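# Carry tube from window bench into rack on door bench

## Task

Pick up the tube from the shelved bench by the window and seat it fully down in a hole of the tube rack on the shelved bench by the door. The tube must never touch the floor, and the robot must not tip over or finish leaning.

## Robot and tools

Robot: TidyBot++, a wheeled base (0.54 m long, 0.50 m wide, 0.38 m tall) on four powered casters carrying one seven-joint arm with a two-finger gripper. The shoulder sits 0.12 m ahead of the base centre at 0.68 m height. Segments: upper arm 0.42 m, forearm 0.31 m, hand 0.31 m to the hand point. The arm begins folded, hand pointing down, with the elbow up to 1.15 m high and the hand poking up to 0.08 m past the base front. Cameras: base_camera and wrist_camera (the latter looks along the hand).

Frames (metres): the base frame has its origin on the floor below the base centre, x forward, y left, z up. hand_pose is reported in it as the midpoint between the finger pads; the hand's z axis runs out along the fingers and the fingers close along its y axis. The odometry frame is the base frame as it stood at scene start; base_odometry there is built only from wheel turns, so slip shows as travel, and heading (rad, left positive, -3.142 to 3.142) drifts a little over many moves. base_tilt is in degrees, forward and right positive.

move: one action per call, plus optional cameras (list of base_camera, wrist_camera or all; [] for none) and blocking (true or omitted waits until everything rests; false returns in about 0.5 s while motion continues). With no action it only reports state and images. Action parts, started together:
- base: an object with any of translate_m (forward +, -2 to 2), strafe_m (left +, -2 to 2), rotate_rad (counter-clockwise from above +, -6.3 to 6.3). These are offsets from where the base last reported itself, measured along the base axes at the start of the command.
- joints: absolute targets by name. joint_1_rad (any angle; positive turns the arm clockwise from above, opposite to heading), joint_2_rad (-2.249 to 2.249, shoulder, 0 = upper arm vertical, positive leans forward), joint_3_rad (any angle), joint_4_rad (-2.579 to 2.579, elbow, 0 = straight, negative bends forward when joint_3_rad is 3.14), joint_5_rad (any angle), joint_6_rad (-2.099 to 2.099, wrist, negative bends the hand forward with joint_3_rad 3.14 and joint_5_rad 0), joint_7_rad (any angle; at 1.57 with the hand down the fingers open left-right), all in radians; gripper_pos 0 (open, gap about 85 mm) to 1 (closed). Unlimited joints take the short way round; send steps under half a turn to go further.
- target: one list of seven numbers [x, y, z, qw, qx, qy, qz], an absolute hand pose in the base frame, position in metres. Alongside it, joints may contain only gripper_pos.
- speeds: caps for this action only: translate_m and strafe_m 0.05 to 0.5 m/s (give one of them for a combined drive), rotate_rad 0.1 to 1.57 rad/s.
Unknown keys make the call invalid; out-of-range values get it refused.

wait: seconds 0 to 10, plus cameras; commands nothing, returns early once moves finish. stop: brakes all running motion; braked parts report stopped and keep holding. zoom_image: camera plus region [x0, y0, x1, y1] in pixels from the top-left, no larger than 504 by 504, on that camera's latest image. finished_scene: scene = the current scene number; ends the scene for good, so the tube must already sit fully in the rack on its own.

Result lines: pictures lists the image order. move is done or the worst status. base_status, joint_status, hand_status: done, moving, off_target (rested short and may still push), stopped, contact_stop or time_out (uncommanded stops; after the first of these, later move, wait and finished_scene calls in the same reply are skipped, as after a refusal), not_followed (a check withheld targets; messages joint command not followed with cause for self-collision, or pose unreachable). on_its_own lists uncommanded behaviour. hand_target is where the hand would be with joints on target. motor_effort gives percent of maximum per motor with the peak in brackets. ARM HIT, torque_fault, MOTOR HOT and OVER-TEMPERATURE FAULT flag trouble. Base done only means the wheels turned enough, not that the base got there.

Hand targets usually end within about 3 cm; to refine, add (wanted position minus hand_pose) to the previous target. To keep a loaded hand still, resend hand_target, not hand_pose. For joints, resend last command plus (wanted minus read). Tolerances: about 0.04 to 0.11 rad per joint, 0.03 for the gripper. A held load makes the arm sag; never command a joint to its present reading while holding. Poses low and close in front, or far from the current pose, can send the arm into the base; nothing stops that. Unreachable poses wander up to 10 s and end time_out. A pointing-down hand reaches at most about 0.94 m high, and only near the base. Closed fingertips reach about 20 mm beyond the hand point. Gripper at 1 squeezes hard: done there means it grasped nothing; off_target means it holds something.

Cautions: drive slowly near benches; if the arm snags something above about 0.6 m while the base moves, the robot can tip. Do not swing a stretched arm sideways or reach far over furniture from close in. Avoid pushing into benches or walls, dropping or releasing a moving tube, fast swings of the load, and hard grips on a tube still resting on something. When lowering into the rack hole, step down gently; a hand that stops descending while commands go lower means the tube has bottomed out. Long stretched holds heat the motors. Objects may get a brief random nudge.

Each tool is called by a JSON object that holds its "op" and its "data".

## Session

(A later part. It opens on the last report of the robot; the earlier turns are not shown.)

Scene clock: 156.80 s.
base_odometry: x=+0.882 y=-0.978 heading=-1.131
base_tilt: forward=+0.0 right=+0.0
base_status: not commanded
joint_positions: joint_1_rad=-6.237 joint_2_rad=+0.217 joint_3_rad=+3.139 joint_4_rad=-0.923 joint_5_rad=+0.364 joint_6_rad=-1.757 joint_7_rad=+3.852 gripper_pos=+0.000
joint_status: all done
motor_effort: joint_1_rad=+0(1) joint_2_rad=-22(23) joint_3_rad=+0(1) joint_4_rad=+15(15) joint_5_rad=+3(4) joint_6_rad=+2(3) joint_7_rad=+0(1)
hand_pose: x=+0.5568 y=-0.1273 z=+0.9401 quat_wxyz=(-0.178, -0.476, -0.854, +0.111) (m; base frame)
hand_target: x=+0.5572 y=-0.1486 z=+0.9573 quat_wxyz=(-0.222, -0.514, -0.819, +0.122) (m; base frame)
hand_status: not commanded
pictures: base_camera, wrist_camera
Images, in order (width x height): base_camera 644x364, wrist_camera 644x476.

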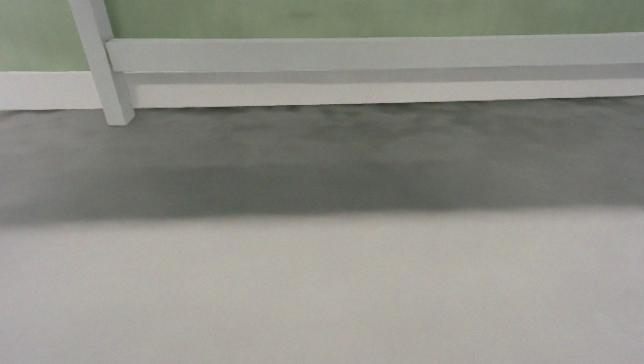

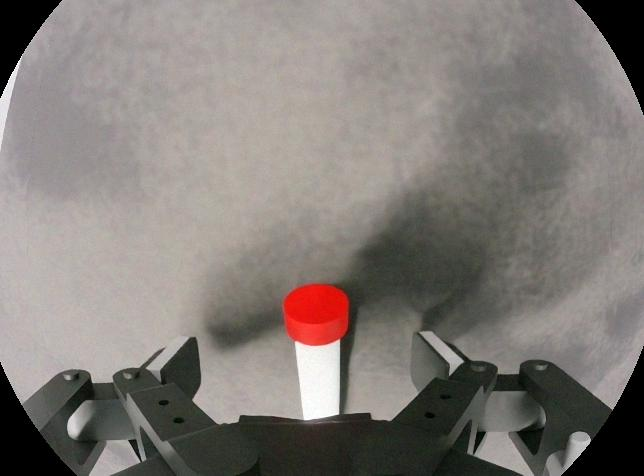

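{"op": "zoom_image", "data": {"camera": "wrist_camera", "region": [130, 240, 490, 476]}}

Scaled by 1.400.

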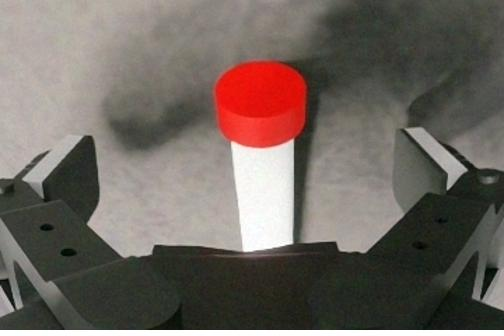

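{"op": "zoom_image", "data": {"camera": "wrist_camera", "region": [390, 290, 490, 380]}}

{"op": "zoom_image", "data": {"camera": "wrist_camera", "region": [130, 290, 230, 380]}}

Scaled by 5.040.

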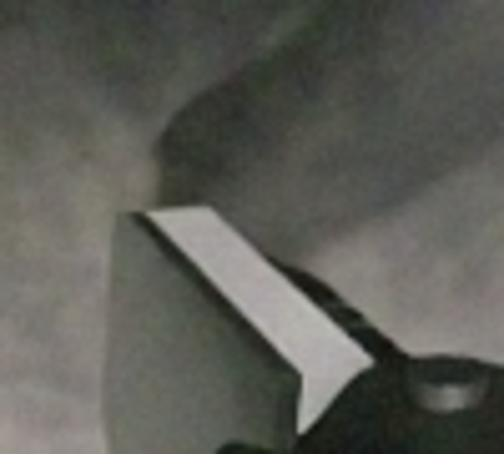

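Scaled by 5.040.

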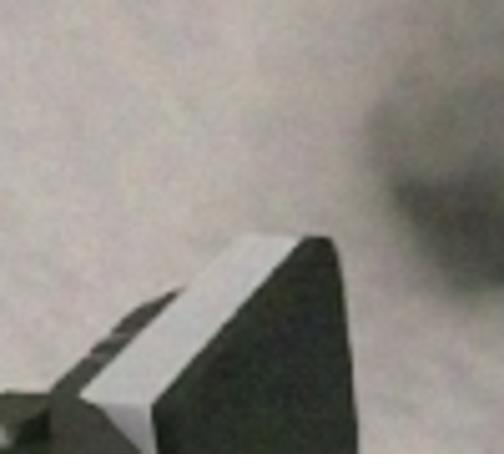

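{"op": "move", "data": {"joints": {"joint_2_rad": 0.244, "joint_4_rad": -0.880, "joint_6_rad": -1.816, "joint_7_rad": 3.767}, "cameras": ["wrist_camera"]}}

Scene clock: 167.07 s.
move: done
base_odometry: x=+0.882 y=-0.978 heading=-1.131
base_tilt: forward=+0.0 right=-0.1
base_status: not commanded
joint_positions: joint_1_rad=-6.237 joint_2_rad=+0.231 joint_3_rad=+3.139 joint_4_rad=-0.885 joint_5_rad=+0.364 joint_6_rad=-1.797 joint_7_rad=+3.852 gripper_pos=+0.000
joint_status: all done
motor_effort: joint_1_rad=+0(1) joint_2_rad=-22(23) joint_3_rad=+0(1) joint_4_rad=+14(16) joint_5_rad=+3(4) joint_6_rad=+2(3) joint_7_rad=+0(1)
hand_pose: x=+0.5544 y=-0.1263 z=+0.9440 quat_wxyz=(-0.171, -0.482, -0.852, +0.112) (m; base frame)
hand_target: x=+0.5481 y=-0.1452 z=+0.9460 quat_wxyz=(-0.176, -0.527, -0.819, +0.140) (m; base frame)
hand_status: not commanded
pictures: wrist_camera
Images, in order (width x height): wrist_camera 644x476.

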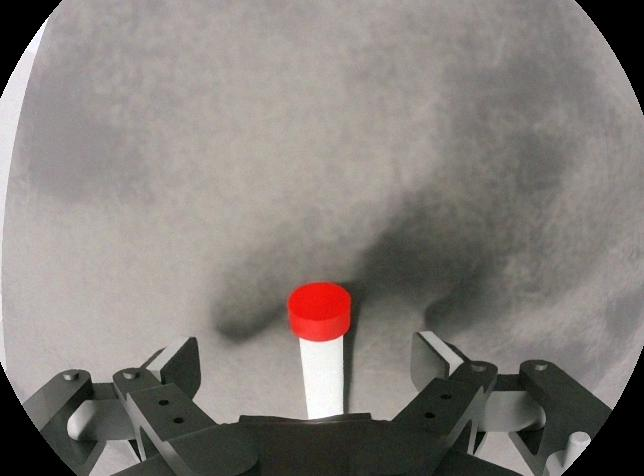

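{"op": "zoom_image", "data": {"camera": "wrist_camera", "region": [130, 270, 290, 400]}}

{"op": "zoom_image", "data": {"camera": "wrist_camera", "region": [370, 270, 530, 400]}}

Scaled by 3.150.

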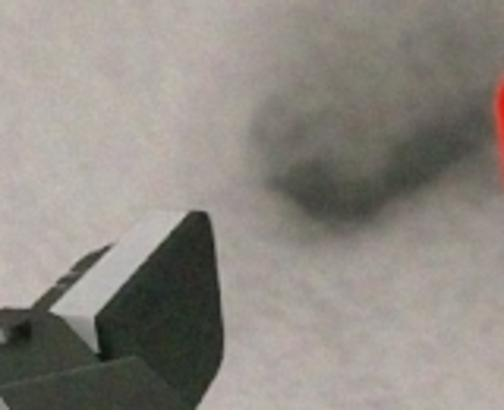

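Scaled by 3.150.

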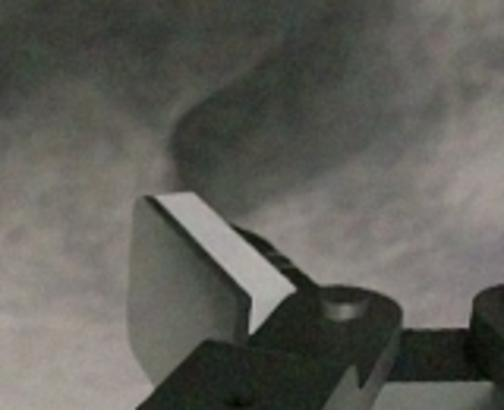

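{"op": "move", "data": {"joints": {"joint_1_rad": 0.026, "joint_2_rad": 0.2454, "joint_4_rad": -0.930, "joint_6_rad": -1.731, "joint_7_rad": 4.01}, "cameras": ["wrist_camera"]}}

Scene clock: 177.00 s.
move: done
base_odometry: x=+0.882 y=-0.978 heading=-1.131
base_tilt: forward=+0.0 right=-0.1
base_status: not commanded
joint_positions: joint_1_rad=-6.242 joint_2_rad=+0.233 joint_3_rad=+3.139 joint_4_rad=-0.916 joint_5_rad=+0.364 joint_6_rad=-1.760 joint_7_rad=+3.977 gripper_pos=+0.000
joint_status: all done
motor_effort: joint_1_rad=+0(2) joint_2_rad=-23(24) joint_3_rad=+0(1) joint_4_rad=+14(15) joint_5_rad=+3(4) joint_6_rad=+2(3) joint_7_rad=+0(1)
hand_pose: x=+0.5622 y=-0.1250 z=+0.9350 quat_wxyz=(-0.166, -0.419, -0.884, +0.123) (m; base frame)
hand_target: x=+0.5678 y=-0.1443 z=+0.9345 quat_wxyz=(-0.176, -0.407, -0.882, +0.158) (m; base frame)
hand_status: not commanded
pictures: wrist_camera
Images, in order (width x height): wrist_camera 644x476.

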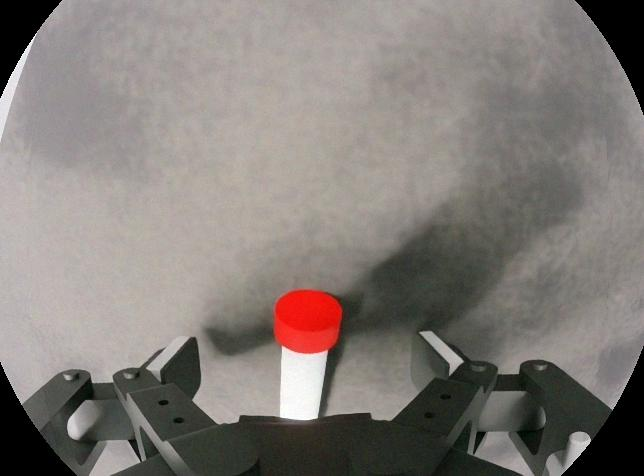

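{"op": "move", "data": {"joints": {"joint_2_rad": 0.1988, "joint_4_rad": -0.9587, "joint_6_rad": -1.711}, "cameras": ["wrist_camera"]}}

Scene clock: 178.77 s.
move: done
base_odometry: x=+0.882 y=-0.978 heading=-1.131
base_tilt: forward=+0.0 right=-0.1
base_status: not commanded
joint_positions: joint_1_rad=-6.242 joint_2_rad=+0.216 joint_3_rad=+3.139 joint_4_rad=-0.939 joint_5_rad=+0.364 joint_6_rad=-1.752 joint_7_rad=+3.977 gripper_pos=+0.000
joint_status: all done
motor_effort: joint_1_rad=+0(1) joint_2_rad=-22(24) joint_3_rad=+0(1) joint_4_rad=+15(15) joint_5_rad=+4(4) joint_6_rad=+2(2) joint_7_rad=+1(1)
hand_pose: x=+0.5567 y=-0.1249 z=+0.9350 quat_wxyz=(-0.167, -0.418, -0.884, +0.123) (m; base frame)
hand_target: x=+0.5573 y=-0.1445 z=+0.9467 quat_wxyz=(-0.193, -0.406, -0.880, +0.152) (m; base frame)
hand_status: not commanded
pictures: wrist_camera
Images, in order (width x height): wrist_camera 644x476.

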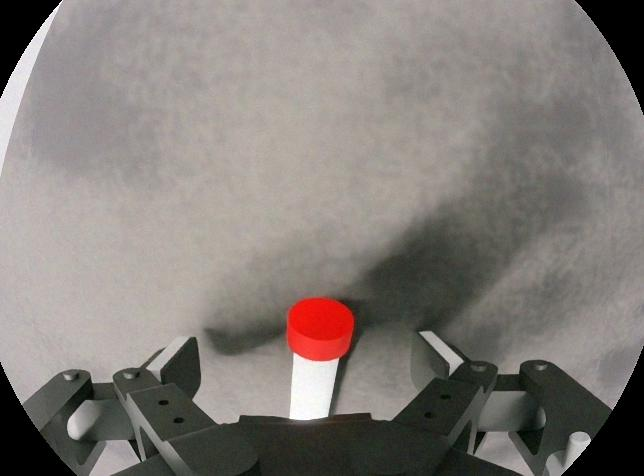

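{"op": "move", "data": {"joints": {"joint_1_rad": 0.0205, "joint_2_rad": 0.234, "joint_4_rad": -0.9736, "joint_6_rad": -1.694}, "cameras": ["wrist_camera"]}}

Scene clock: 182.03 s.
move: done
base_odometry: x=+0.882 y=-0.978 heading=-1.131
base_tilt: forward=+0.0 right=-0.1
base_status: not commanded
joint_positions: joint_1_rad=-6.246 joint_2_rad=+0.218 joint_3_rad=+3.139 joint_4_rad=-0.946 joint_5_rad=+0.367 joint_6_rad=-1.741 joint_7_rad=+3.977 gripper_pos=+0.000
joint_status: all done
motor_effort: joint_1_rad=+0(1) joint_2_rad=-19(22) joint_3_rad=-1(1) joint_4_rad=+13(16) joint_5_rad=+2(4) joint_6_rad=+2(3) joint_7_rad=+0(1)
hand_pose: x=+0.5596 y=-0.1243 z=+0.9332 quat_wxyz=(-0.169, -0.415, -0.885, +0.124) (m; base frame)
hand_target: x=+0.5699 y=-0.1427 z=+0.9270 quat_wxyz=(-0.179, -0.397, -0.886, +0.159) (m; base frame)
hand_status: not commanded
pictures: wrist_camera
Images, in order (width x height): wrist_camera 644x476.

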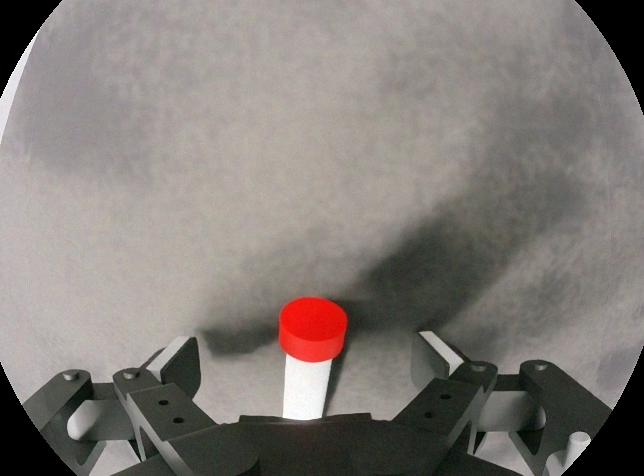

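{"op": "zoom_image", "data": {"camera": "wrist_camera", "region": [130, 270, 290, 400]}}

{"op": "zoom_image", "data": {"camera": "wrist_camera", "region": [370, 270, 530, 400]}}

Scaled by 3.150.

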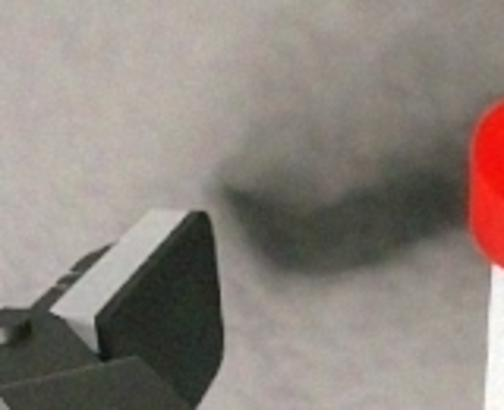

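Scaled by 3.150.

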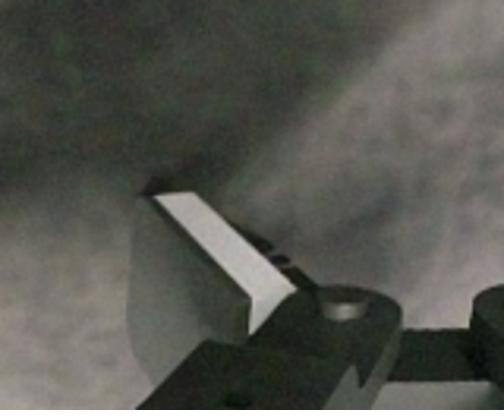

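{"op": "move", "data": {"joints": {"joint_1_rad": -0.0164, "joint_2_rad": 0.240, "joint_4_rad": -0.748, "joint_5_rad": 0.441, "joint_6_rad": -1.9266}, "cameras": ["wrist_camera"]}}

Scene clock: 203.77 s.
move: done
base_odometry: x=+0.882 y=-0.978 heading=-1.131
base_tilt: forward=+0.0 right=+0.0
base_status: not commanded
joint_positions: joint_1_rad=-6.284 joint_2_rad=+0.230 joint_3_rad=+3.139 joint_4_rad=-0.758 joint_5_rad=+0.369 joint_6_rad=-1.880 joint_7_rad=+3.977 gripper_pos=+0.000
joint_status: all done
motor_effort: joint_1_rad=+0(2) joint_2_rad=-22(24) joint_3_rad=-1(1) joint_4_rad=+14(16) joint_5_rad=+2(4) joint_6_rad=+2(3) joint_7_rad=+0(1)
hand_pose: x=+0.5507 y=-0.1047 z=+0.9813 quat_wxyz=(-0.185, -0.423, -0.881, +0.106) (m; base frame)
hand_target: x=+0.5366 y=-0.1215 z=+0.9838 quat_wxyz=(-0.172, -0.425, -0.876, +0.147) (m; base frame)
hand_status: not commanded
pictures: wrist_camera
Images, in order (width x height): wrist_camera 644x476.

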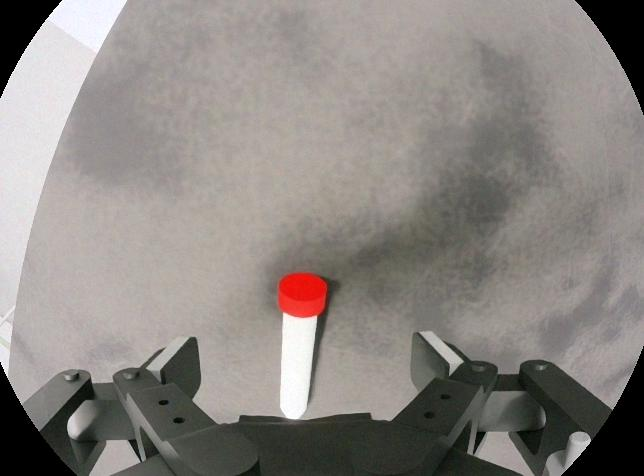

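{"op": "move", "data": {"joints": {"joint_7_rad": 5.5}, "cameras": []}}

{"op": "move", "data": {"joints": {"joint_7_rad": 0.822}, "cameras": ["wrist_camera"]}}

Scene clock: 207.13 s.
move: done
base_odometry: x=+0.882 y=-0.978 heading=-1.131
base_tilt: forward=+0.0 right=-0.1
base_status: not commanded
joint_positions: joint_1_rad=-6.284 joint_2_rad=+0.230 joint_3_rad=+3.139 joint_4_rad=-0.758 joint_5_rad=+0.369 joint_6_rad=-1.881 joint_7_rad=+5.415 gripper_pos=+0.000
joint_status: all done
motor_effort: joint_1_rad=+0(1) joint_2_rad=-22(22) joint_3_rad=+0(1) joint_4_rad=+14(14) joint_5_rad=+3(3) joint_6_rad=+2(3) joint_7_rad=+0(2)
hand_pose: x=+0.5504 y=-0.1047 z=+0.9812 quat_wxyz=(-0.069, +0.262, -0.941, +0.201) (m; base frame)
hand_target: x=+0.5366 y=-0.1215 z=+0.9838 quat_wxyz=(-0.027, +0.281, -0.933, +0.224) (m; base frame)
hand_status: not commanded
pictures: none
No camera images: "cameras" was empty.

Scene clock: 209.30 s.
move: done
base_odometry: x=+0.882 y=-0.978 heading=-1.131
base_tilt: forward=+0.0 right=-0.1
base_status: not commanded
joint_positions: joint_1_rad=-6.284 joint_2_rad=+0.230 joint_3_rad=+3.139 joint_4_rad=-0.758 joint_5_rad=+0.369 joint_6_rad=-1.881 joint_7_rad=+7.020 gripper_pos=+0.000
joint_status: all done
motor_effort: joint_1_rad=+0(1) joint_2_rad=-21(22) joint_3_rad=+0(1) joint_4_rad=+13(14) joint_5_rad=+3(4) joint_6_rad=+3(3) joint_7_rad=+0(1)
hand_pose: x=+0.5503 y=-0.1047 z=+0.9812 quat_wxyz=(+0.097, +0.859, -0.466, +0.189) (m; base frame)
hand_target: x=+0.5366 y=-0.1215 z=+0.9838 quat_wxyz=(+0.143, +0.866, -0.446, +0.175) (m; base frame)
hand_status: not commanded
pictures: wrist_camera
Images, in order (width x height): wrist_camera 644x476.

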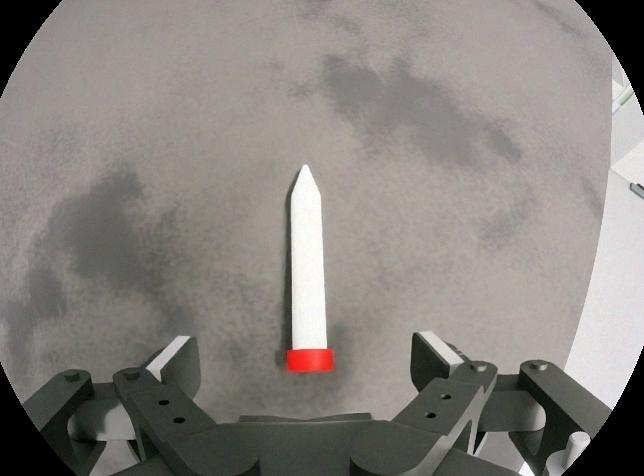

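{"op": "move", "data": {"joints": {"joint_1_rad": -0.0235, "joint_2_rad": 0.162, "joint_4_rad": -0.928, "joint_6_rad": -1.744}, "cameras": ["wrist_camera"]}}

Scene clock: 217.20 s.
move: done
base_odometry: x=+0.882 y=-0.978 heading=-1.131
base_tilt: forward=+0.0 right=-0.1
base_status: not commanded
joint_positions: joint_1_rad=-6.290 joint_2_rad=+0.189 joint_3_rad=+3.139 joint_4_rad=-0.907 joint_5_rad=+0.370 joint_6_rad=-1.795 joint_7_rad=+7.020 gripper_pos=+0.000
joint_status: all done
motor_effort: joint_1_rad=+0(2) joint_2_rad=-21(23) joint_3_rad=+0(1) joint_4_rad=+15(16) joint_5_rad=+3(4) joint_6_rad=+2(3) joint_7_rad=+0(1)
hand_pose: x=+0.5465 y=-0.1045 z=+0.9551 quat_wxyz=(+0.107, +0.868, -0.448, +0.183) (m; base frame)
hand_target: x=+0.5476 y=-0.1253 z=+0.9720 quat_wxyz=(+0.138, +0.873, -0.414, +0.216) (m; base frame)
hand_status: not commanded
pictures: wrist_camera
Images, in order (width x height): wrist_camera 644x476.

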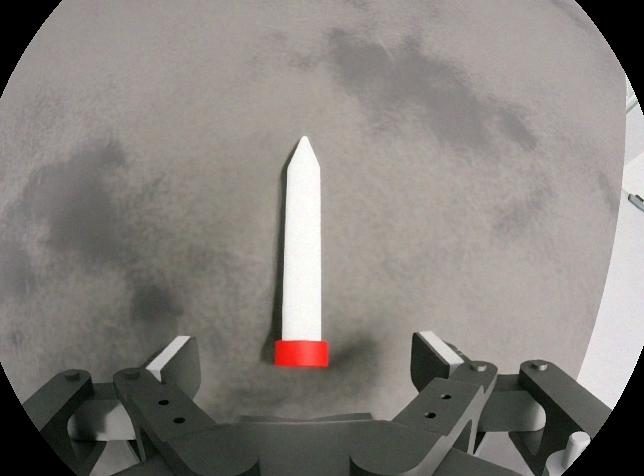

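{"op": "move", "data": {"joints": {"joint_2_rad": 0.1518, "joint_4_rad": -0.9889, "joint_6_rad": -1.694}, "cameras": ["wrist_camera"]}}

Scene clock: 220.50 s.
move: done
base_odometry: x=+0.882 y=-0.978 heading=-1.131
base_tilt: forward=+0.0 right=-0.1
base_status: not commanded
joint_positions: joint_1_rad=-6.290 joint_2_rad=+0.177 joint_3_rad=+3.139 joint_4_rad=-0.970 joint_5_rad=+0.370 joint_6_rad=-1.746 joint_7_rad=+7.020 gripper_pos=+0.000
joint_status: all done
motor_effort: joint_1_rad=+1(1) joint_2_rad=-20(22) joint_3_rad=+0(1) joint_4_rad=+15(16) joint_5_rad=+4(4) joint_6_rad=+3(3) joint_7_rad=+0(1)
hand_pose: x=+0.5486 y=-0.1055 z=+0.9422 quat_wxyz=(+0.110, +0.872, -0.441, +0.183) (m; base frame)
hand_target: x=+0.5514 y=-0.1263 z=+0.9591 quat_wxyz=(+0.141, +0.877, -0.404, +0.217) (m; base frame)
hand_status: not commanded
pictures: wrist_camera
Images, in order (width x height): wrist_camera 644x476.

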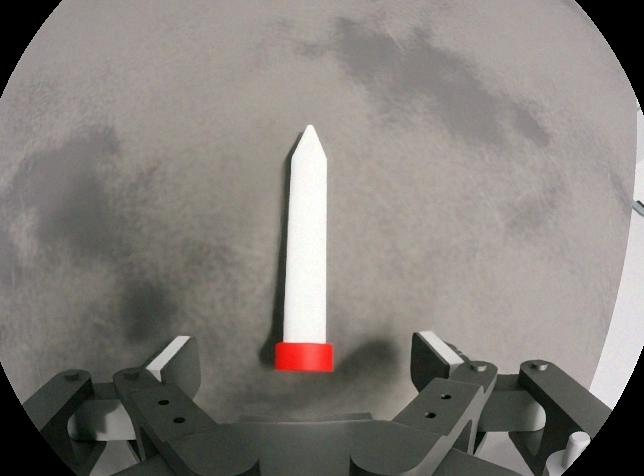

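{"op": "move", "data": {"joints": {"gripper_pos": 0.55}, "cameras": ["wrist_camera"]}}

Scene clock: 222.00 s.
move: done
base_odometry: x=+0.882 y=-0.978 heading=-1.131
base_tilt: forward=+0.0 right=+0.0
base_status: not commanded
joint_positions: joint_1_rad=-6.290 joint_2_rad=+0.177 joint_3_rad=+3.139 joint_4_rad=-0.970 joint_5_rad=+0.370 joint_6_rad=-1.745 joint_7_rad=+7.020 gripper_pos=+0.550
joint_status: all done
motor_effort: joint_1_rad=+0(1) joint_2_rad=-21(21) joint_3_rad=+0(1) joint_4_rad=+15(15) joint_5_rad=+3(4) joint_6_rad=+2(3) joint_7_rad=+0(1)
hand_pose: x=+0.5489 y=-0.1055 z=+0.9423 quat_wxyz=(+0.110, +0.872, -0.440, +0.183) (m; base frame)
hand_target: x=+0.5514 y=-0.1263 z=+0.9591 quat_wxyz=(+0.141, +0.877, -0.404, +0.217) (m; base frame)
hand_status: not commanded
pictures: wrist_camera
Images, in order (width x height): wrist_camera 644x476.

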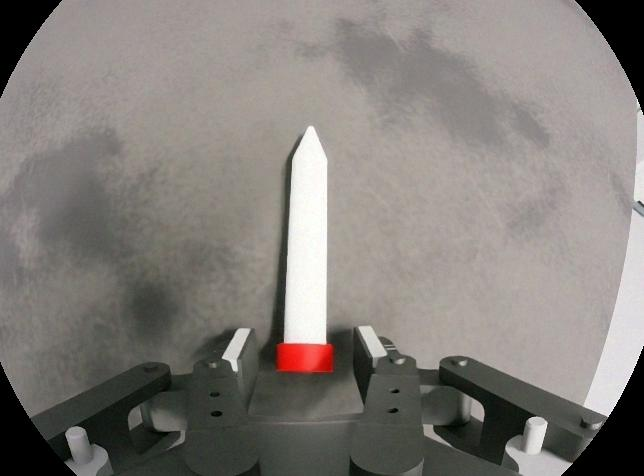

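{"op": "zoom_image", "data": {"camera": "wrist_camera", "region": [200, 290, 420, 430]}}

Scaled by 2.291.

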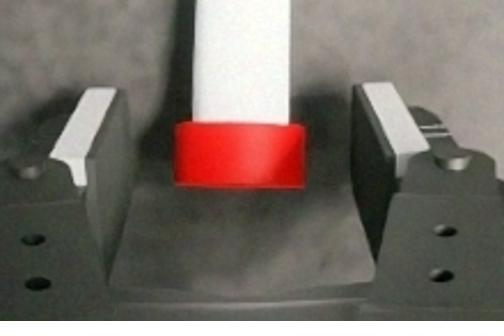

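{"op": "move", "data": {"joints": {"gripper_pos": 0.80}, "cameras": ["wrist_camera"]}}

Scene clock: 223.50 s.
move: done
base_odometry: x=+0.882 y=-0.978 heading=-1.131
base_tilt: forward=+0.0 right=+0.0
base_status: not commanded
joint_positions: joint_1_rad=-6.290 joint_2_rad=+0.176 joint_3_rad=+3.139 joint_4_rad=-0.970 joint_5_rad=+0.370 joint_6_rad=-1.745 joint_7_rad=+7.020 gripper_pos=+0.783
joint_status: all done
motor_effort: joint_1_rad=+0(1) joint_2_rad=-21(21) joint_3_rad=-1(1) joint_4_rad=+15(15) joint_5_rad=+3(4) joint_6_rad=+2(3) joint_7_rad=+0(1)
hand_pose: x=+0.5488 y=-0.1055 z=+0.9428 quat_wxyz=(+0.110, +0.872, -0.440, +0.184) (m; base frame)
hand_target: x=+0.5514 y=-0.1263 z=+0.9591 quat_wxyz=(+0.141, +0.877, -0.404, +0.217) (m; base frame)
hand_status: not commanded
pictures: wrist_camera
Images, in order (width x height): wrist_camera 644x476.

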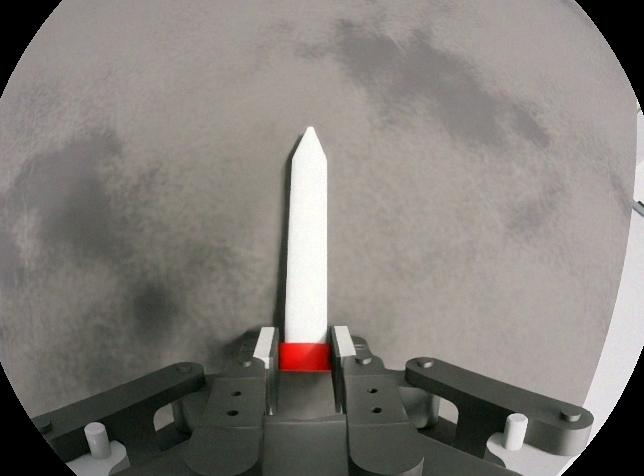

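{"op": "move", "data": {"joints": {"gripper_pos": 0.85}, "cameras": ["wrist_camera"]}}

Scene clock: 224.57 s.
move: off_target
base_odometry: x=+0.882 y=-0.978 heading=-1.131
base_tilt: forward=+0.0 right=-0.1
base_status: not commanded
joint_positions: joint_1_rad=-6.290 joint_2_rad=+0.176 joint_3_rad=+3.139 joint_4_rad=-0.970 joint_5_rad=+0.370 joint_6_rad=-1.745 joint_7_rad=+7.020 gripper_pos=+0.798
joint_status: gripper_pos off_target (ended at +0.798, target +0.850)
motor_effort: joint_1_rad=+0(1) joint_2_rad=-21(21) joint_3_rad=+0(1) joint_4_rad=+15(15) joint_5_rad=+3(4) joint_6_rad=+2(3) joint_7_rad=+0(1)
hand_pose: x=+0.5488 y=-0.1055 z=+0.9429 quat_wxyz=(+0.110, +0.872, -0.440, +0.184) (m; base frame)
hand_target: x=+0.5514 y=-0.1263 z=+0.9591 quat_wxyz=(+0.141, +0.877, -0.404, +0.217) (m; base frame)
hand_status: not commanded
pictures: wrist_camera
Images, in order (width x height): wrist_camera 644x476.

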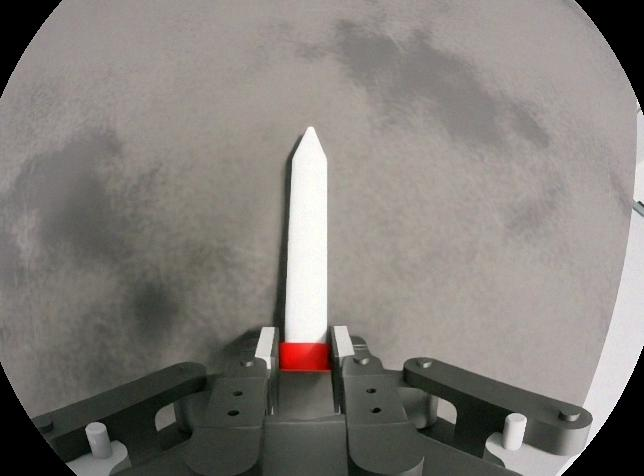

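{"op": "move", "data": {"joints": {"joint_2_rad": 0.243, "joint_4_rad": -0.743, "joint_6_rad": -1.921}, "cameras": ["wrist_camera"]}}

Scene clock: 227.20 s.
move: done
base_odometry: x=+0.882 y=-0.978 heading=-1.131
base_tilt: forward=+0.0 right=-0.1
base_status: not commanded
joint_positions: joint_1_rad=-6.290 joint_2_rad=+0.221 joint_3_rad=+3.139 joint_4_rad=-0.754 joint_5_rad=+0.370 joint_6_rad=-1.874 joint_7_rad=+7.020 gripper_pos=+0.798
joint_status: all done
motor_effort: joint_1_rad=+0(1) joint_2_rad=-21(22) joint_3_rad=+0(1) joint_4_rad=+14(16) joint_5_rad=+4(4) joint_6_rad=+3(4) joint_7_rad=+0(1)
hand_pose: x=+0.5509 y=-0.1021 z=+0.9870 quat_wxyz=(+0.092, +0.859, -0.463, +0.198) (m; base frame)
hand_target: x=+0.5406 y=-0.1188 z=+0.9846 quat_wxyz=(+0.141, +0.868, -0.442, +0.179) (m; base frame)
hand_status: not commanded
pictures: wrist_camera
Images, in order (width x height): wrist_camera 644x476.

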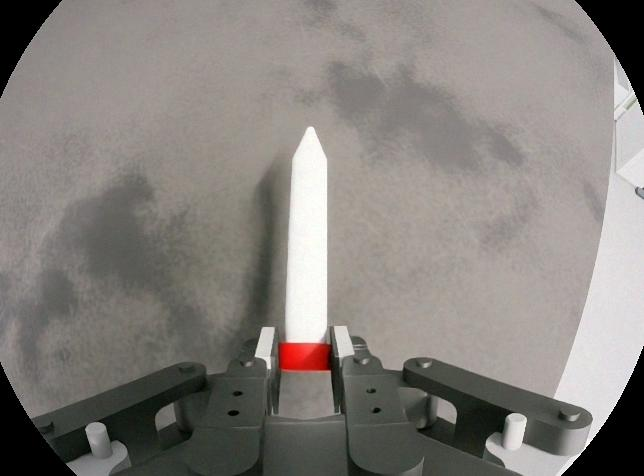

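{"op": "move", "data": {"base": {"translate_m": -0.95}, "joints": {"gripper_pos": 0.88}, "cameras": ["wrist_camera", "base_camera"]}}

Scene clock: 234.93 s.
move: off_target
base_odometry: x=+0.477 y=-0.118 heading=-1.131
base_tilt: forward=+0.0 right=-0.1
base_status: done
joint_positions: joint_1_rad=-6.294 joint_2_rad=+0.237 joint_3_rad=+3.139 joint_4_rad=-0.753 joint_5_rad=+0.371 joint_6_rad=-1.881 joint_7_rad=+7.020 gripper_pos=+0.798
joint_status: gripper_pos off_target (ended at +0.798, target +0.880)
motor_effort: joint_1_rad=+0(1) joint_2_rad=-22(25) joint_3_rad=+0(1) joint_4_rad=+14(15) joint_5_rad=+3(4) joint_6_rad=+3(4) joint_7_rad=+0(1)
hand_pose: x=+0.5542 y=-0.1006 z=+0.9802 quat_wxyz=(+0.097, +0.861, -0.461, +0.189) (m; base frame)
hand_target: x=+0.5406 y=-0.1188 z=+0.9846 quat_wxyz=(+0.141, +0.868, -0.442, +0.179) (m; base frame)
hand_status: not commanded
pictures: base_camera, wrist_camera
Images, in order (width x height): base_camera 644x364, wrist_camera 644x476.

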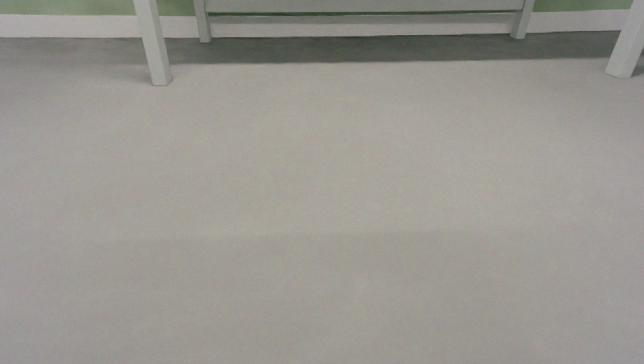

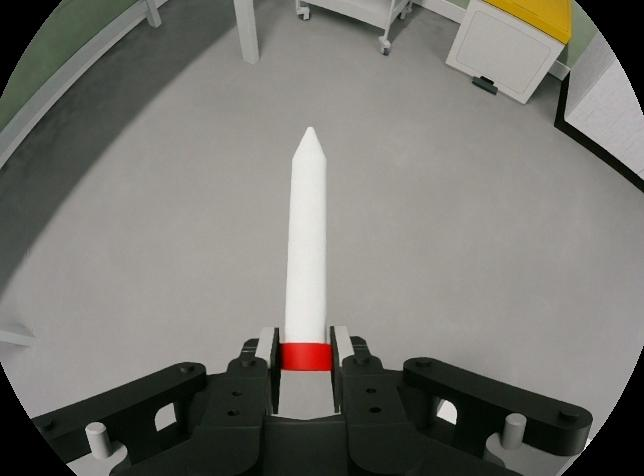

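{"op": "move", "data": {"joints": {"joint_1_rad": 0.008, "joint_2_rad": -0.588, "joint_3_rad": 3.157, "joint_4_rad": -1.476, "joint_5_rad": -0.07, "joint_6_rad": -1.067, "joint_7_rad": 4.632}, "cameras": ["wrist_camera"]}}

Scene clock: 240.33 s.
move: done
base_odometry: x=+0.477 y=-0.118 heading=-1.131
base_tilt: forward=+0.0 right=+0.0
base_status: not commanded
joint_positions: joint_1_rad=-6.292 joint_2_rad=-0.584 joint_3_rad=+3.139 joint_4_rad=-1.453 joint_5_rad=+0.000 joint_6_rad=-1.133 joint_7_rad=+4.720 gripper_pos=+0.798
joint_status: all done
motor_effort: joint_1_rad=+0(1) joint_2_rad=+3(24) joint_3_rad=+0(2) joint_4_rad=+16(17) joint_5_rad=+0(4) joint_6_rad=+8(9) joint_7_rad=+0(2)
hand_pose: x=+0.4100 y=+0.0050 z=+1.1056 quat_wxyz=(-0.539, +0.008, -0.842, +0.000) (m; base frame)
hand_target: x=+0.4181 y=+0.0105 z=+1.1144 quat_wxyz=(-0.557, -0.041, -0.827, -0.055) (m; base frame)
hand_status: not commanded
pictures: wrist_camera
Images, in order (width x height): wrist_camera 644x476.

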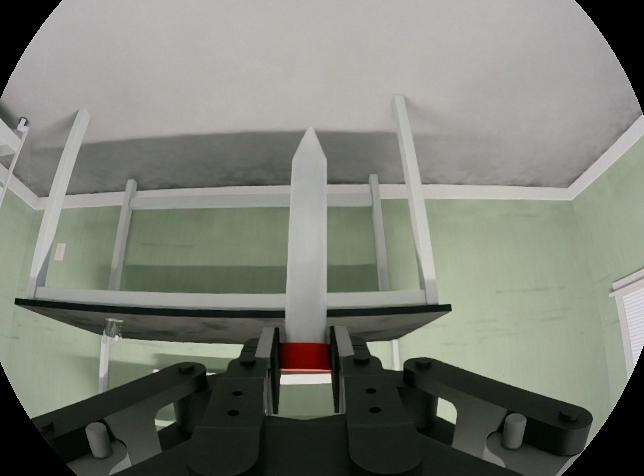

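{"op": "move", "data": {"base": {"rotate_rad": 3.14}, "speeds": {"rotate_rad": 1.0}, "cameras": ["wrist_camera", "base_camera"]}}

Scene clock: 244.87 s.
move: done
base_odometry: x=+0.477 y=-0.118 heading=+2.008
base_tilt: forward=+0.0 right=-0.1
base_status: done
joint_positions: joint_1_rad=-6.289 joint_2_rad=-0.584 joint_3_rad=+3.140 joint_4_rad=-1.454 joint_5_rad=-0.006 joint_6_rad=-1.130 joint_7_rad=+4.717 gripper_pos=+0.798
joint_status: not commanded
motor_effort: joint_1_rad=+1(1) joint_2_rad=+2(3) joint_3_rad=+0(2) joint_4_rad=+16(17) joint_5_rad=-1(1) joint_6_rad=+8(8) joint_7_rad=+0(1)
hand_pose: x=+0.4106 y=+0.0055 z=+1.1059 quat_wxyz=(-0.540, +0.006, -0.841, -0.003) (m; base frame)
hand_target: x=+0.4181 y=+0.0105 z=+1.1144 quat_wxyz=(-0.557, -0.041, -0.827, -0.055) (m; base frame)
hand_status: not commanded
pictures: base_camera, wrist_camera
Images, in order (width x height): base_camera 644x364, wrist_camera 644x476.

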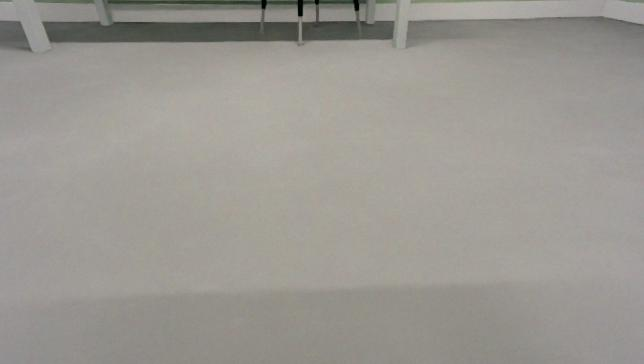

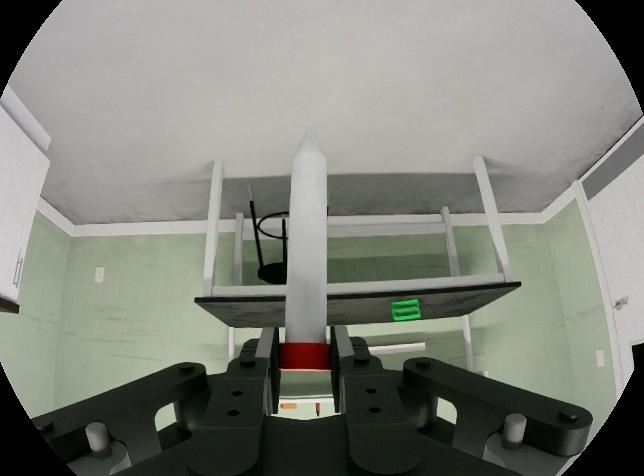

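{"op": "zoom_image", "data": {"camera": "wrist_camera", "region": [340, 260, 500, 360]}}

Scaled by 3.150.

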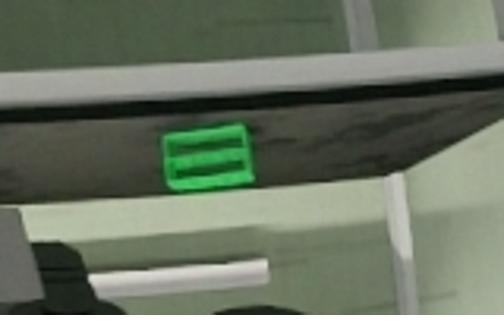

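{"op": "move", "data": {"base": {"translate_m": 0.9, "strafe_m": 0.36}, "speeds": {"translate_m": 0.35}, "cameras": ["wrist_camera", "base_camera"]}}

Scene clock: 252.80 s.
move: done
base_odometry: x=-0.230 y=+0.545 heading=+2.009
base_tilt: forward=+0.0 right=-0.1
base_status: done
joint_positions: joint_1_rad=-6.289 joint_2_rad=-0.584 joint_3_rad=+3.140 joint_4_rad=-1.457 joint_5_rad=-0.007 joint_6_rad=-1.128 joint_7_rad=+4.717 gripper_pos=+0.798
joint_status: not commanded
motor_effort: joint_1_rad=+0(1) joint_2_rad=+2(6) joint_3_rad=+0(1) joint_4_rad=+16(17) joint_5_rad=+0(1) joint_6_rad=+8(9) joint_7_rad=+0(1)
hand_pose: x=+0.4109 y=+0.0057 z=+1.1051 quat_wxyz=(-0.540, +0.005, -0.842, -0.004) (m; base frame)
hand_target: x=+0.4181 y=+0.0105 z=+1.1144 quat_wxyz=(-0.557, -0.041, -0.827, -0.055) (m; base frame)
hand_status: not commanded
pictures: base_camera, wrist_camera
Images, in order (width x height): base_camera 644x364, wrist_camera 644x476.

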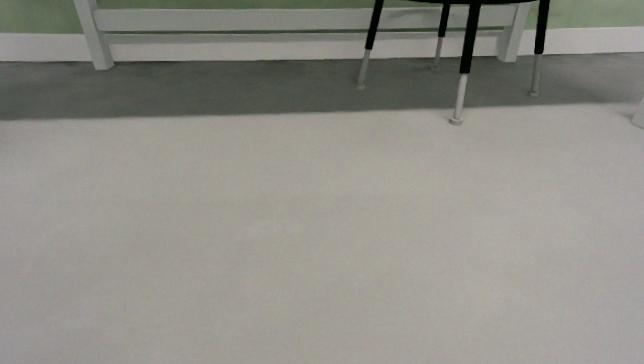

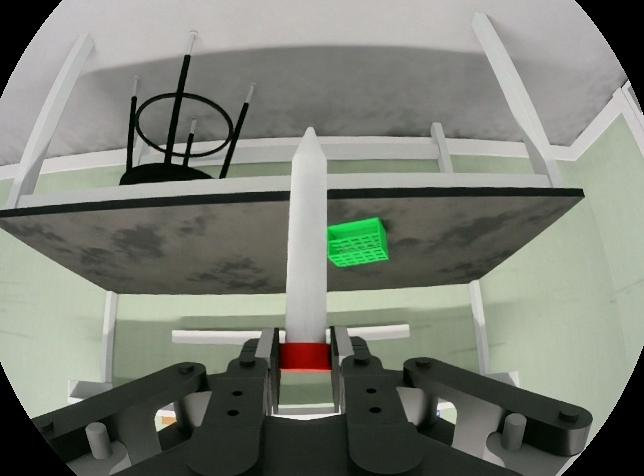

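{"op": "zoom_image", "data": {"camera": "wrist_camera", "region": [320, 205, 400, 275]}}

Scaled by 6.300.

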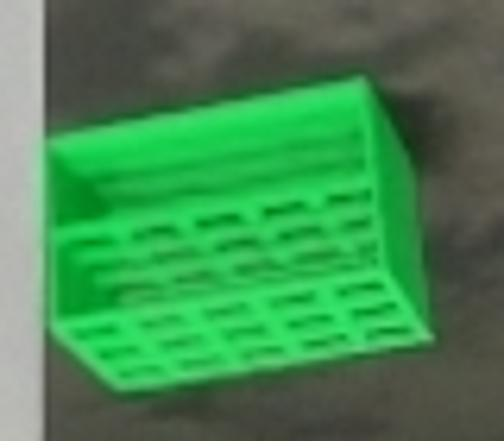

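{"op": "move", "data": {"base": {"translate_m": 0.449, "strafe_m": 0.118}, "speeds": {"translate_m": 0.3}, "cameras": ["wrist_camera", "base_camera"]}}

Scene clock: 262.83 s.
move: done
base_odometry: x=-0.528 y=+0.901 heading=+2.009
base_tilt: forward=+0.0 right=+0.0
base_status: done
joint_positions: joint_1_rad=-6.289 joint_2_rad=-0.585 joint_3_rad=+3.140 joint_4_rad=-1.458 joint_5_rad=-0.007 joint_6_rad=-1.127 joint_7_rad=+4.717 gripper_pos=+0.798
joint_status: not commanded
motor_effort: joint_1_rad=+0(1) joint_2_rad=+2(6) joint_3_rad=+0(1) joint_4_rad=+16(17) joint_5_rad=+0(1) joint_6_rad=+8(9) joint_7_rad=+0(1)
hand_pose: x=+0.4108 y=+0.0057 z=+1.1051 quat_wxyz=(-0.540, +0.005, -0.841, -0.004) (m; base frame)
hand_target: x=+0.4181 y=+0.0105 z=+1.1144 quat_wxyz=(-0.557, -0.041, -0.827, -0.055) (m; base frame)
hand_status: not commanded
pictures: base_camera, wrist_camera
Images, in order (width x height): base_camera 644x364, wrist_camera 644x476.

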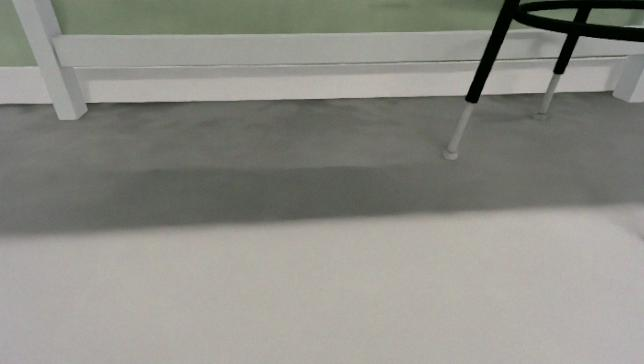

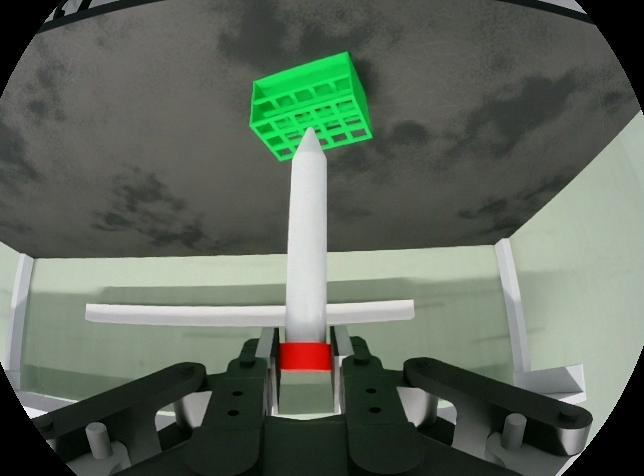

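{"op": "zoom_image", "data": {"camera": "wrist_camera", "region": [235, 40, 395, 170]}}

Scaled by 3.150.

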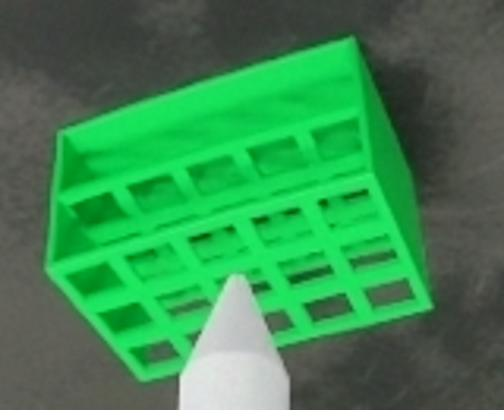

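{"op": "move", "data": {"joints": {"joint_2_rad": -0.2127, "joint_4_rad": -1.6866, "joint_6_rad": -0.5315}, "cameras": ["wrist_camera"]}}

Scene clock: 270.33 s.
move: done
base_odometry: x=-0.528 y=+0.901 heading=+2.009
base_tilt: forward=+0.0 right=+0.0
base_status: not commanded
joint_positions: joint_1_rad=-6.289 joint_2_rad=-0.211 joint_3_rad=+3.140 joint_4_rad=-1.669 joint_5_rad=-0.007 joint_6_rad=-0.597 joint_7_rad=+4.717 gripper_pos=+0.798
joint_status: all done
motor_effort: joint_1_rad=+1(1) joint_2_rad=-12(15) joint_3_rad=+0(1) joint_4_rad=+20(21) joint_5_rad=+0(1) joint_6_rad=+8(9) joint_7_rad=+0(1)
hand_pose: x=+0.6185 y=+0.0063 z=+0.9839 quat_wxyz=(-0.517, +0.004, -0.856, -0.004) (m; base frame)
hand_target: x=+0.6257 y=-0.0003 z=+0.9929 quat_wxyz=(-0.537, -0.060, -0.840, -0.048) (m; base frame)
hand_status: not commanded
pictures: wrist_camera
Images, in order (width x height): wrist_camera 644x476.

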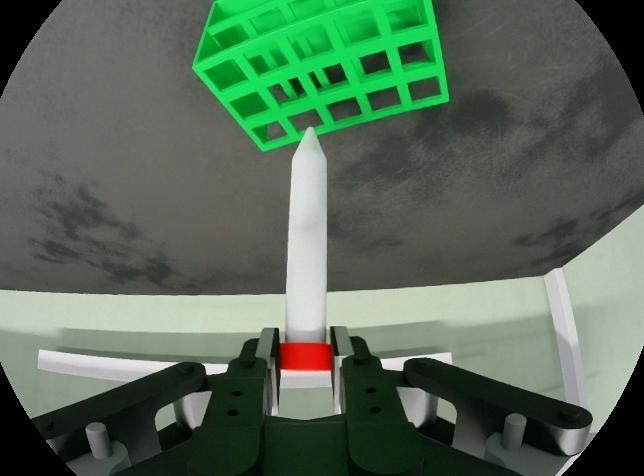

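{"op": "zoom_image", "data": {"camera": "wrist_camera", "region": [180, 0, 470, 175]}}

Scaled by 1.738.

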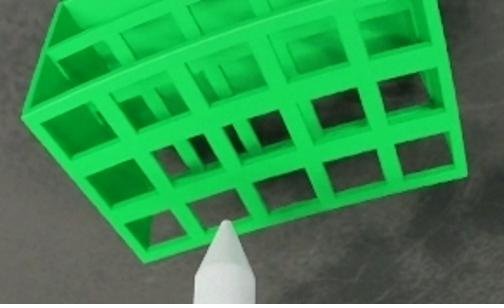

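{"op": "move", "data": {"joints": {"joint_1_rad": -0.0457, "joint_2_rad": -0.295, "joint_4_rad": -1.7726, "joint_6_rad": -0.48, "joint_7_rad": 4.815}, "cameras": ["wrist_camera"]}}

Scene clock: 281.63 s.
move: done
base_odometry: x=-0.528 y=+0.901 heading=+2.009
base_tilt: forward=+0.0 right=-0.1
base_status: not commanded
joint_positions: joint_1_rad=-6.318 joint_2_rad=-0.281 joint_3_rad=+3.140 joint_4_rad=-1.752 joint_5_rad=-0.007 joint_6_rad=-0.545 joint_7_rad=+4.765 gripper_pos=+0.798
joint_status: all done
motor_effort: joint_1_rad=+0(1) joint_2_rad=-10(14) joint_3_rad=+0(1) joint_4_rad=+19(21) joint_5_rad=+0(1) joint_6_rad=+8(9) joint_7_rad=+0(1)
hand_pose: x=+0.5957 y=+0.0200 z=+0.9832 quat_wxyz=(-0.533, +0.036, -0.845, +0.001) (m; base frame)
hand_target: x=+0.5976 y=+0.0248 z=+0.9967 quat_wxyz=(-0.558, +0.037, -0.829, -0.013) (m; base frame)
hand_status: not commanded
pictures: wrist_camera
Images, in order (width x height): wrist_camera 644x476.

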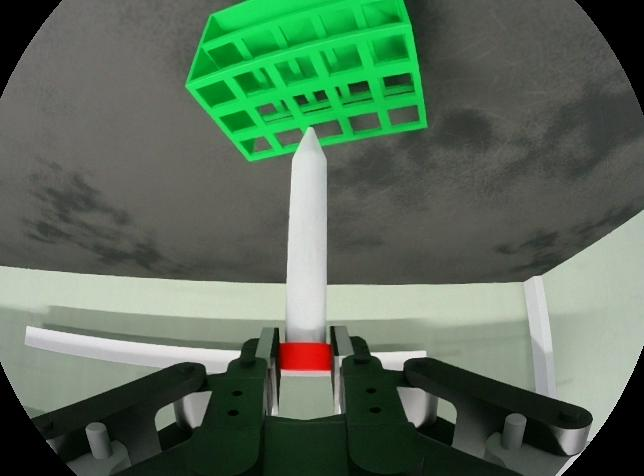

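{"op": "zoom_image", "data": {"camera": "wrist_camera", "region": [180, 0, 440, 170]}}

Scaled by 1.938.

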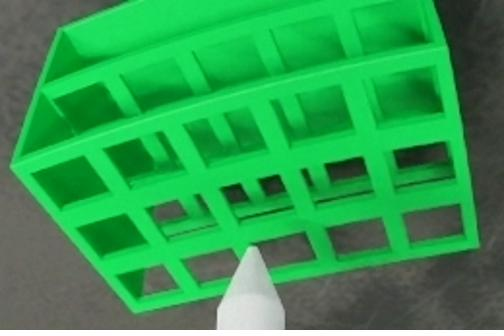

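{"op": "move", "data": {"joints": {"joint_1_rad": -0.0225, "joint_2_rad": -0.2999, "joint_4_rad": -1.8174, "joint_6_rad": -0.44, "joint_7_rad": 4.66}, "cameras": ["wrist_camera"]}}

Scene clock: 287.87 s.
move: done
base_odometry: x=-0.528 y=+0.901 heading=+2.009
base_tilt: forward=+0.0 right=-0.1
base_status: not commanded
joint_positions: joint_1_rad=-6.313 joint_2_rad=-0.283 joint_3_rad=+3.140 joint_4_rad=-1.798 joint_5_rad=-0.007 joint_6_rad=-0.502 joint_7_rad=+4.697 gripper_pos=+0.798
joint_status: all done
motor_effort: joint_1_rad=+0(2) joint_2_rad=-10(11) joint_3_rad=+0(1) joint_4_rad=+20(21) joint_5_rad=-1(1) joint_6_rad=+8(9) joint_7_rad=+0(1)
hand_pose: x=+0.5960 y=+0.0175 z=+0.9692 quat_wxyz=(-0.533, +0.005, -0.846, -0.015) (m; base frame)
hand_target: x=+0.5970 y=+0.0130 z=+0.9836 quat_wxyz=(-0.556, -0.038, -0.829, -0.049) (m; base frame)
hand_status: not commanded
pictures: wrist_camera
Images, in order (width x height): wrist_camera 644x476.

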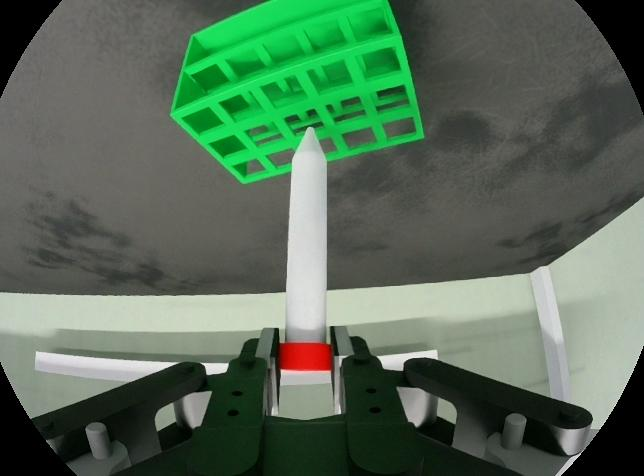

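{"op": "zoom_image", "data": {"camera": "wrist_camera", "region": [160, 0, 440, 190]}}

Scaled by 1.800.

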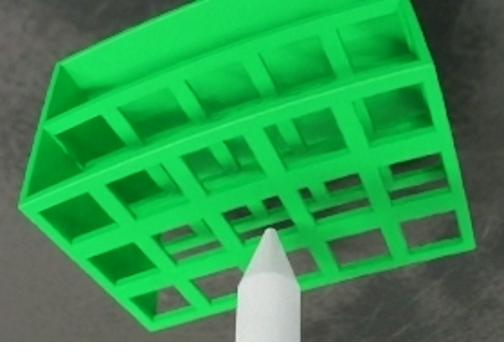

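{"op": "move", "data": {"joints": {"joint_7_rad": 4.79}, "cameras": ["wrist_camera"]}}

Scene clock: 292.83 s.
move: done
base_odometry: x=-0.528 y=+0.901 heading=+2.009
base_tilt: forward=+0.0 right=+0.0
base_status: not commanded
joint_positions: joint_1_rad=-6.313 joint_2_rad=-0.283 joint_3_rad=+3.140 joint_4_rad=-1.798 joint_5_rad=-0.007 joint_6_rad=-0.501 joint_7_rad=+4.776 gripper_pos=+0.798
joint_status: all done
motor_effort: joint_1_rad=+0(1) joint_2_rad=-10(10) joint_3_rad=+0(1) joint_4_rad=+19(20) joint_5_rad=-1(1) joint_6_rad=+8(8) joint_7_rad=+0(1)
hand_pose: x=+0.5961 y=+0.0175 z=+0.9693 quat_wxyz=(-0.533, +0.038, -0.845, +0.006) (m; base frame)
hand_target: x=+0.5970 y=+0.0130 z=+0.9836 quat_wxyz=(-0.558, +0.016, -0.829, -0.012) (m; base frame)
hand_status: not commanded
pictures: wrist_camera
Images, in order (width x height): wrist_camera 644x476.

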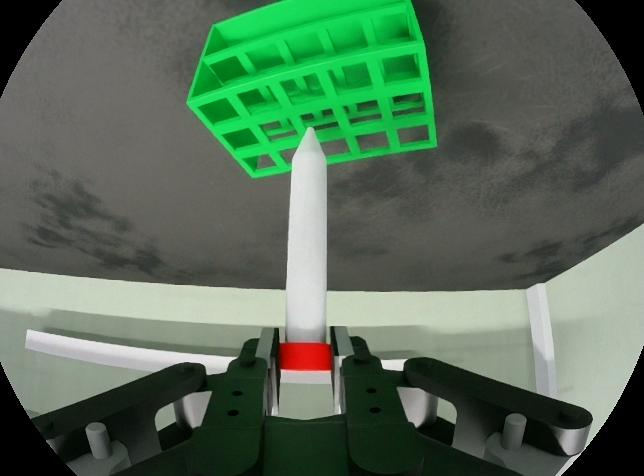

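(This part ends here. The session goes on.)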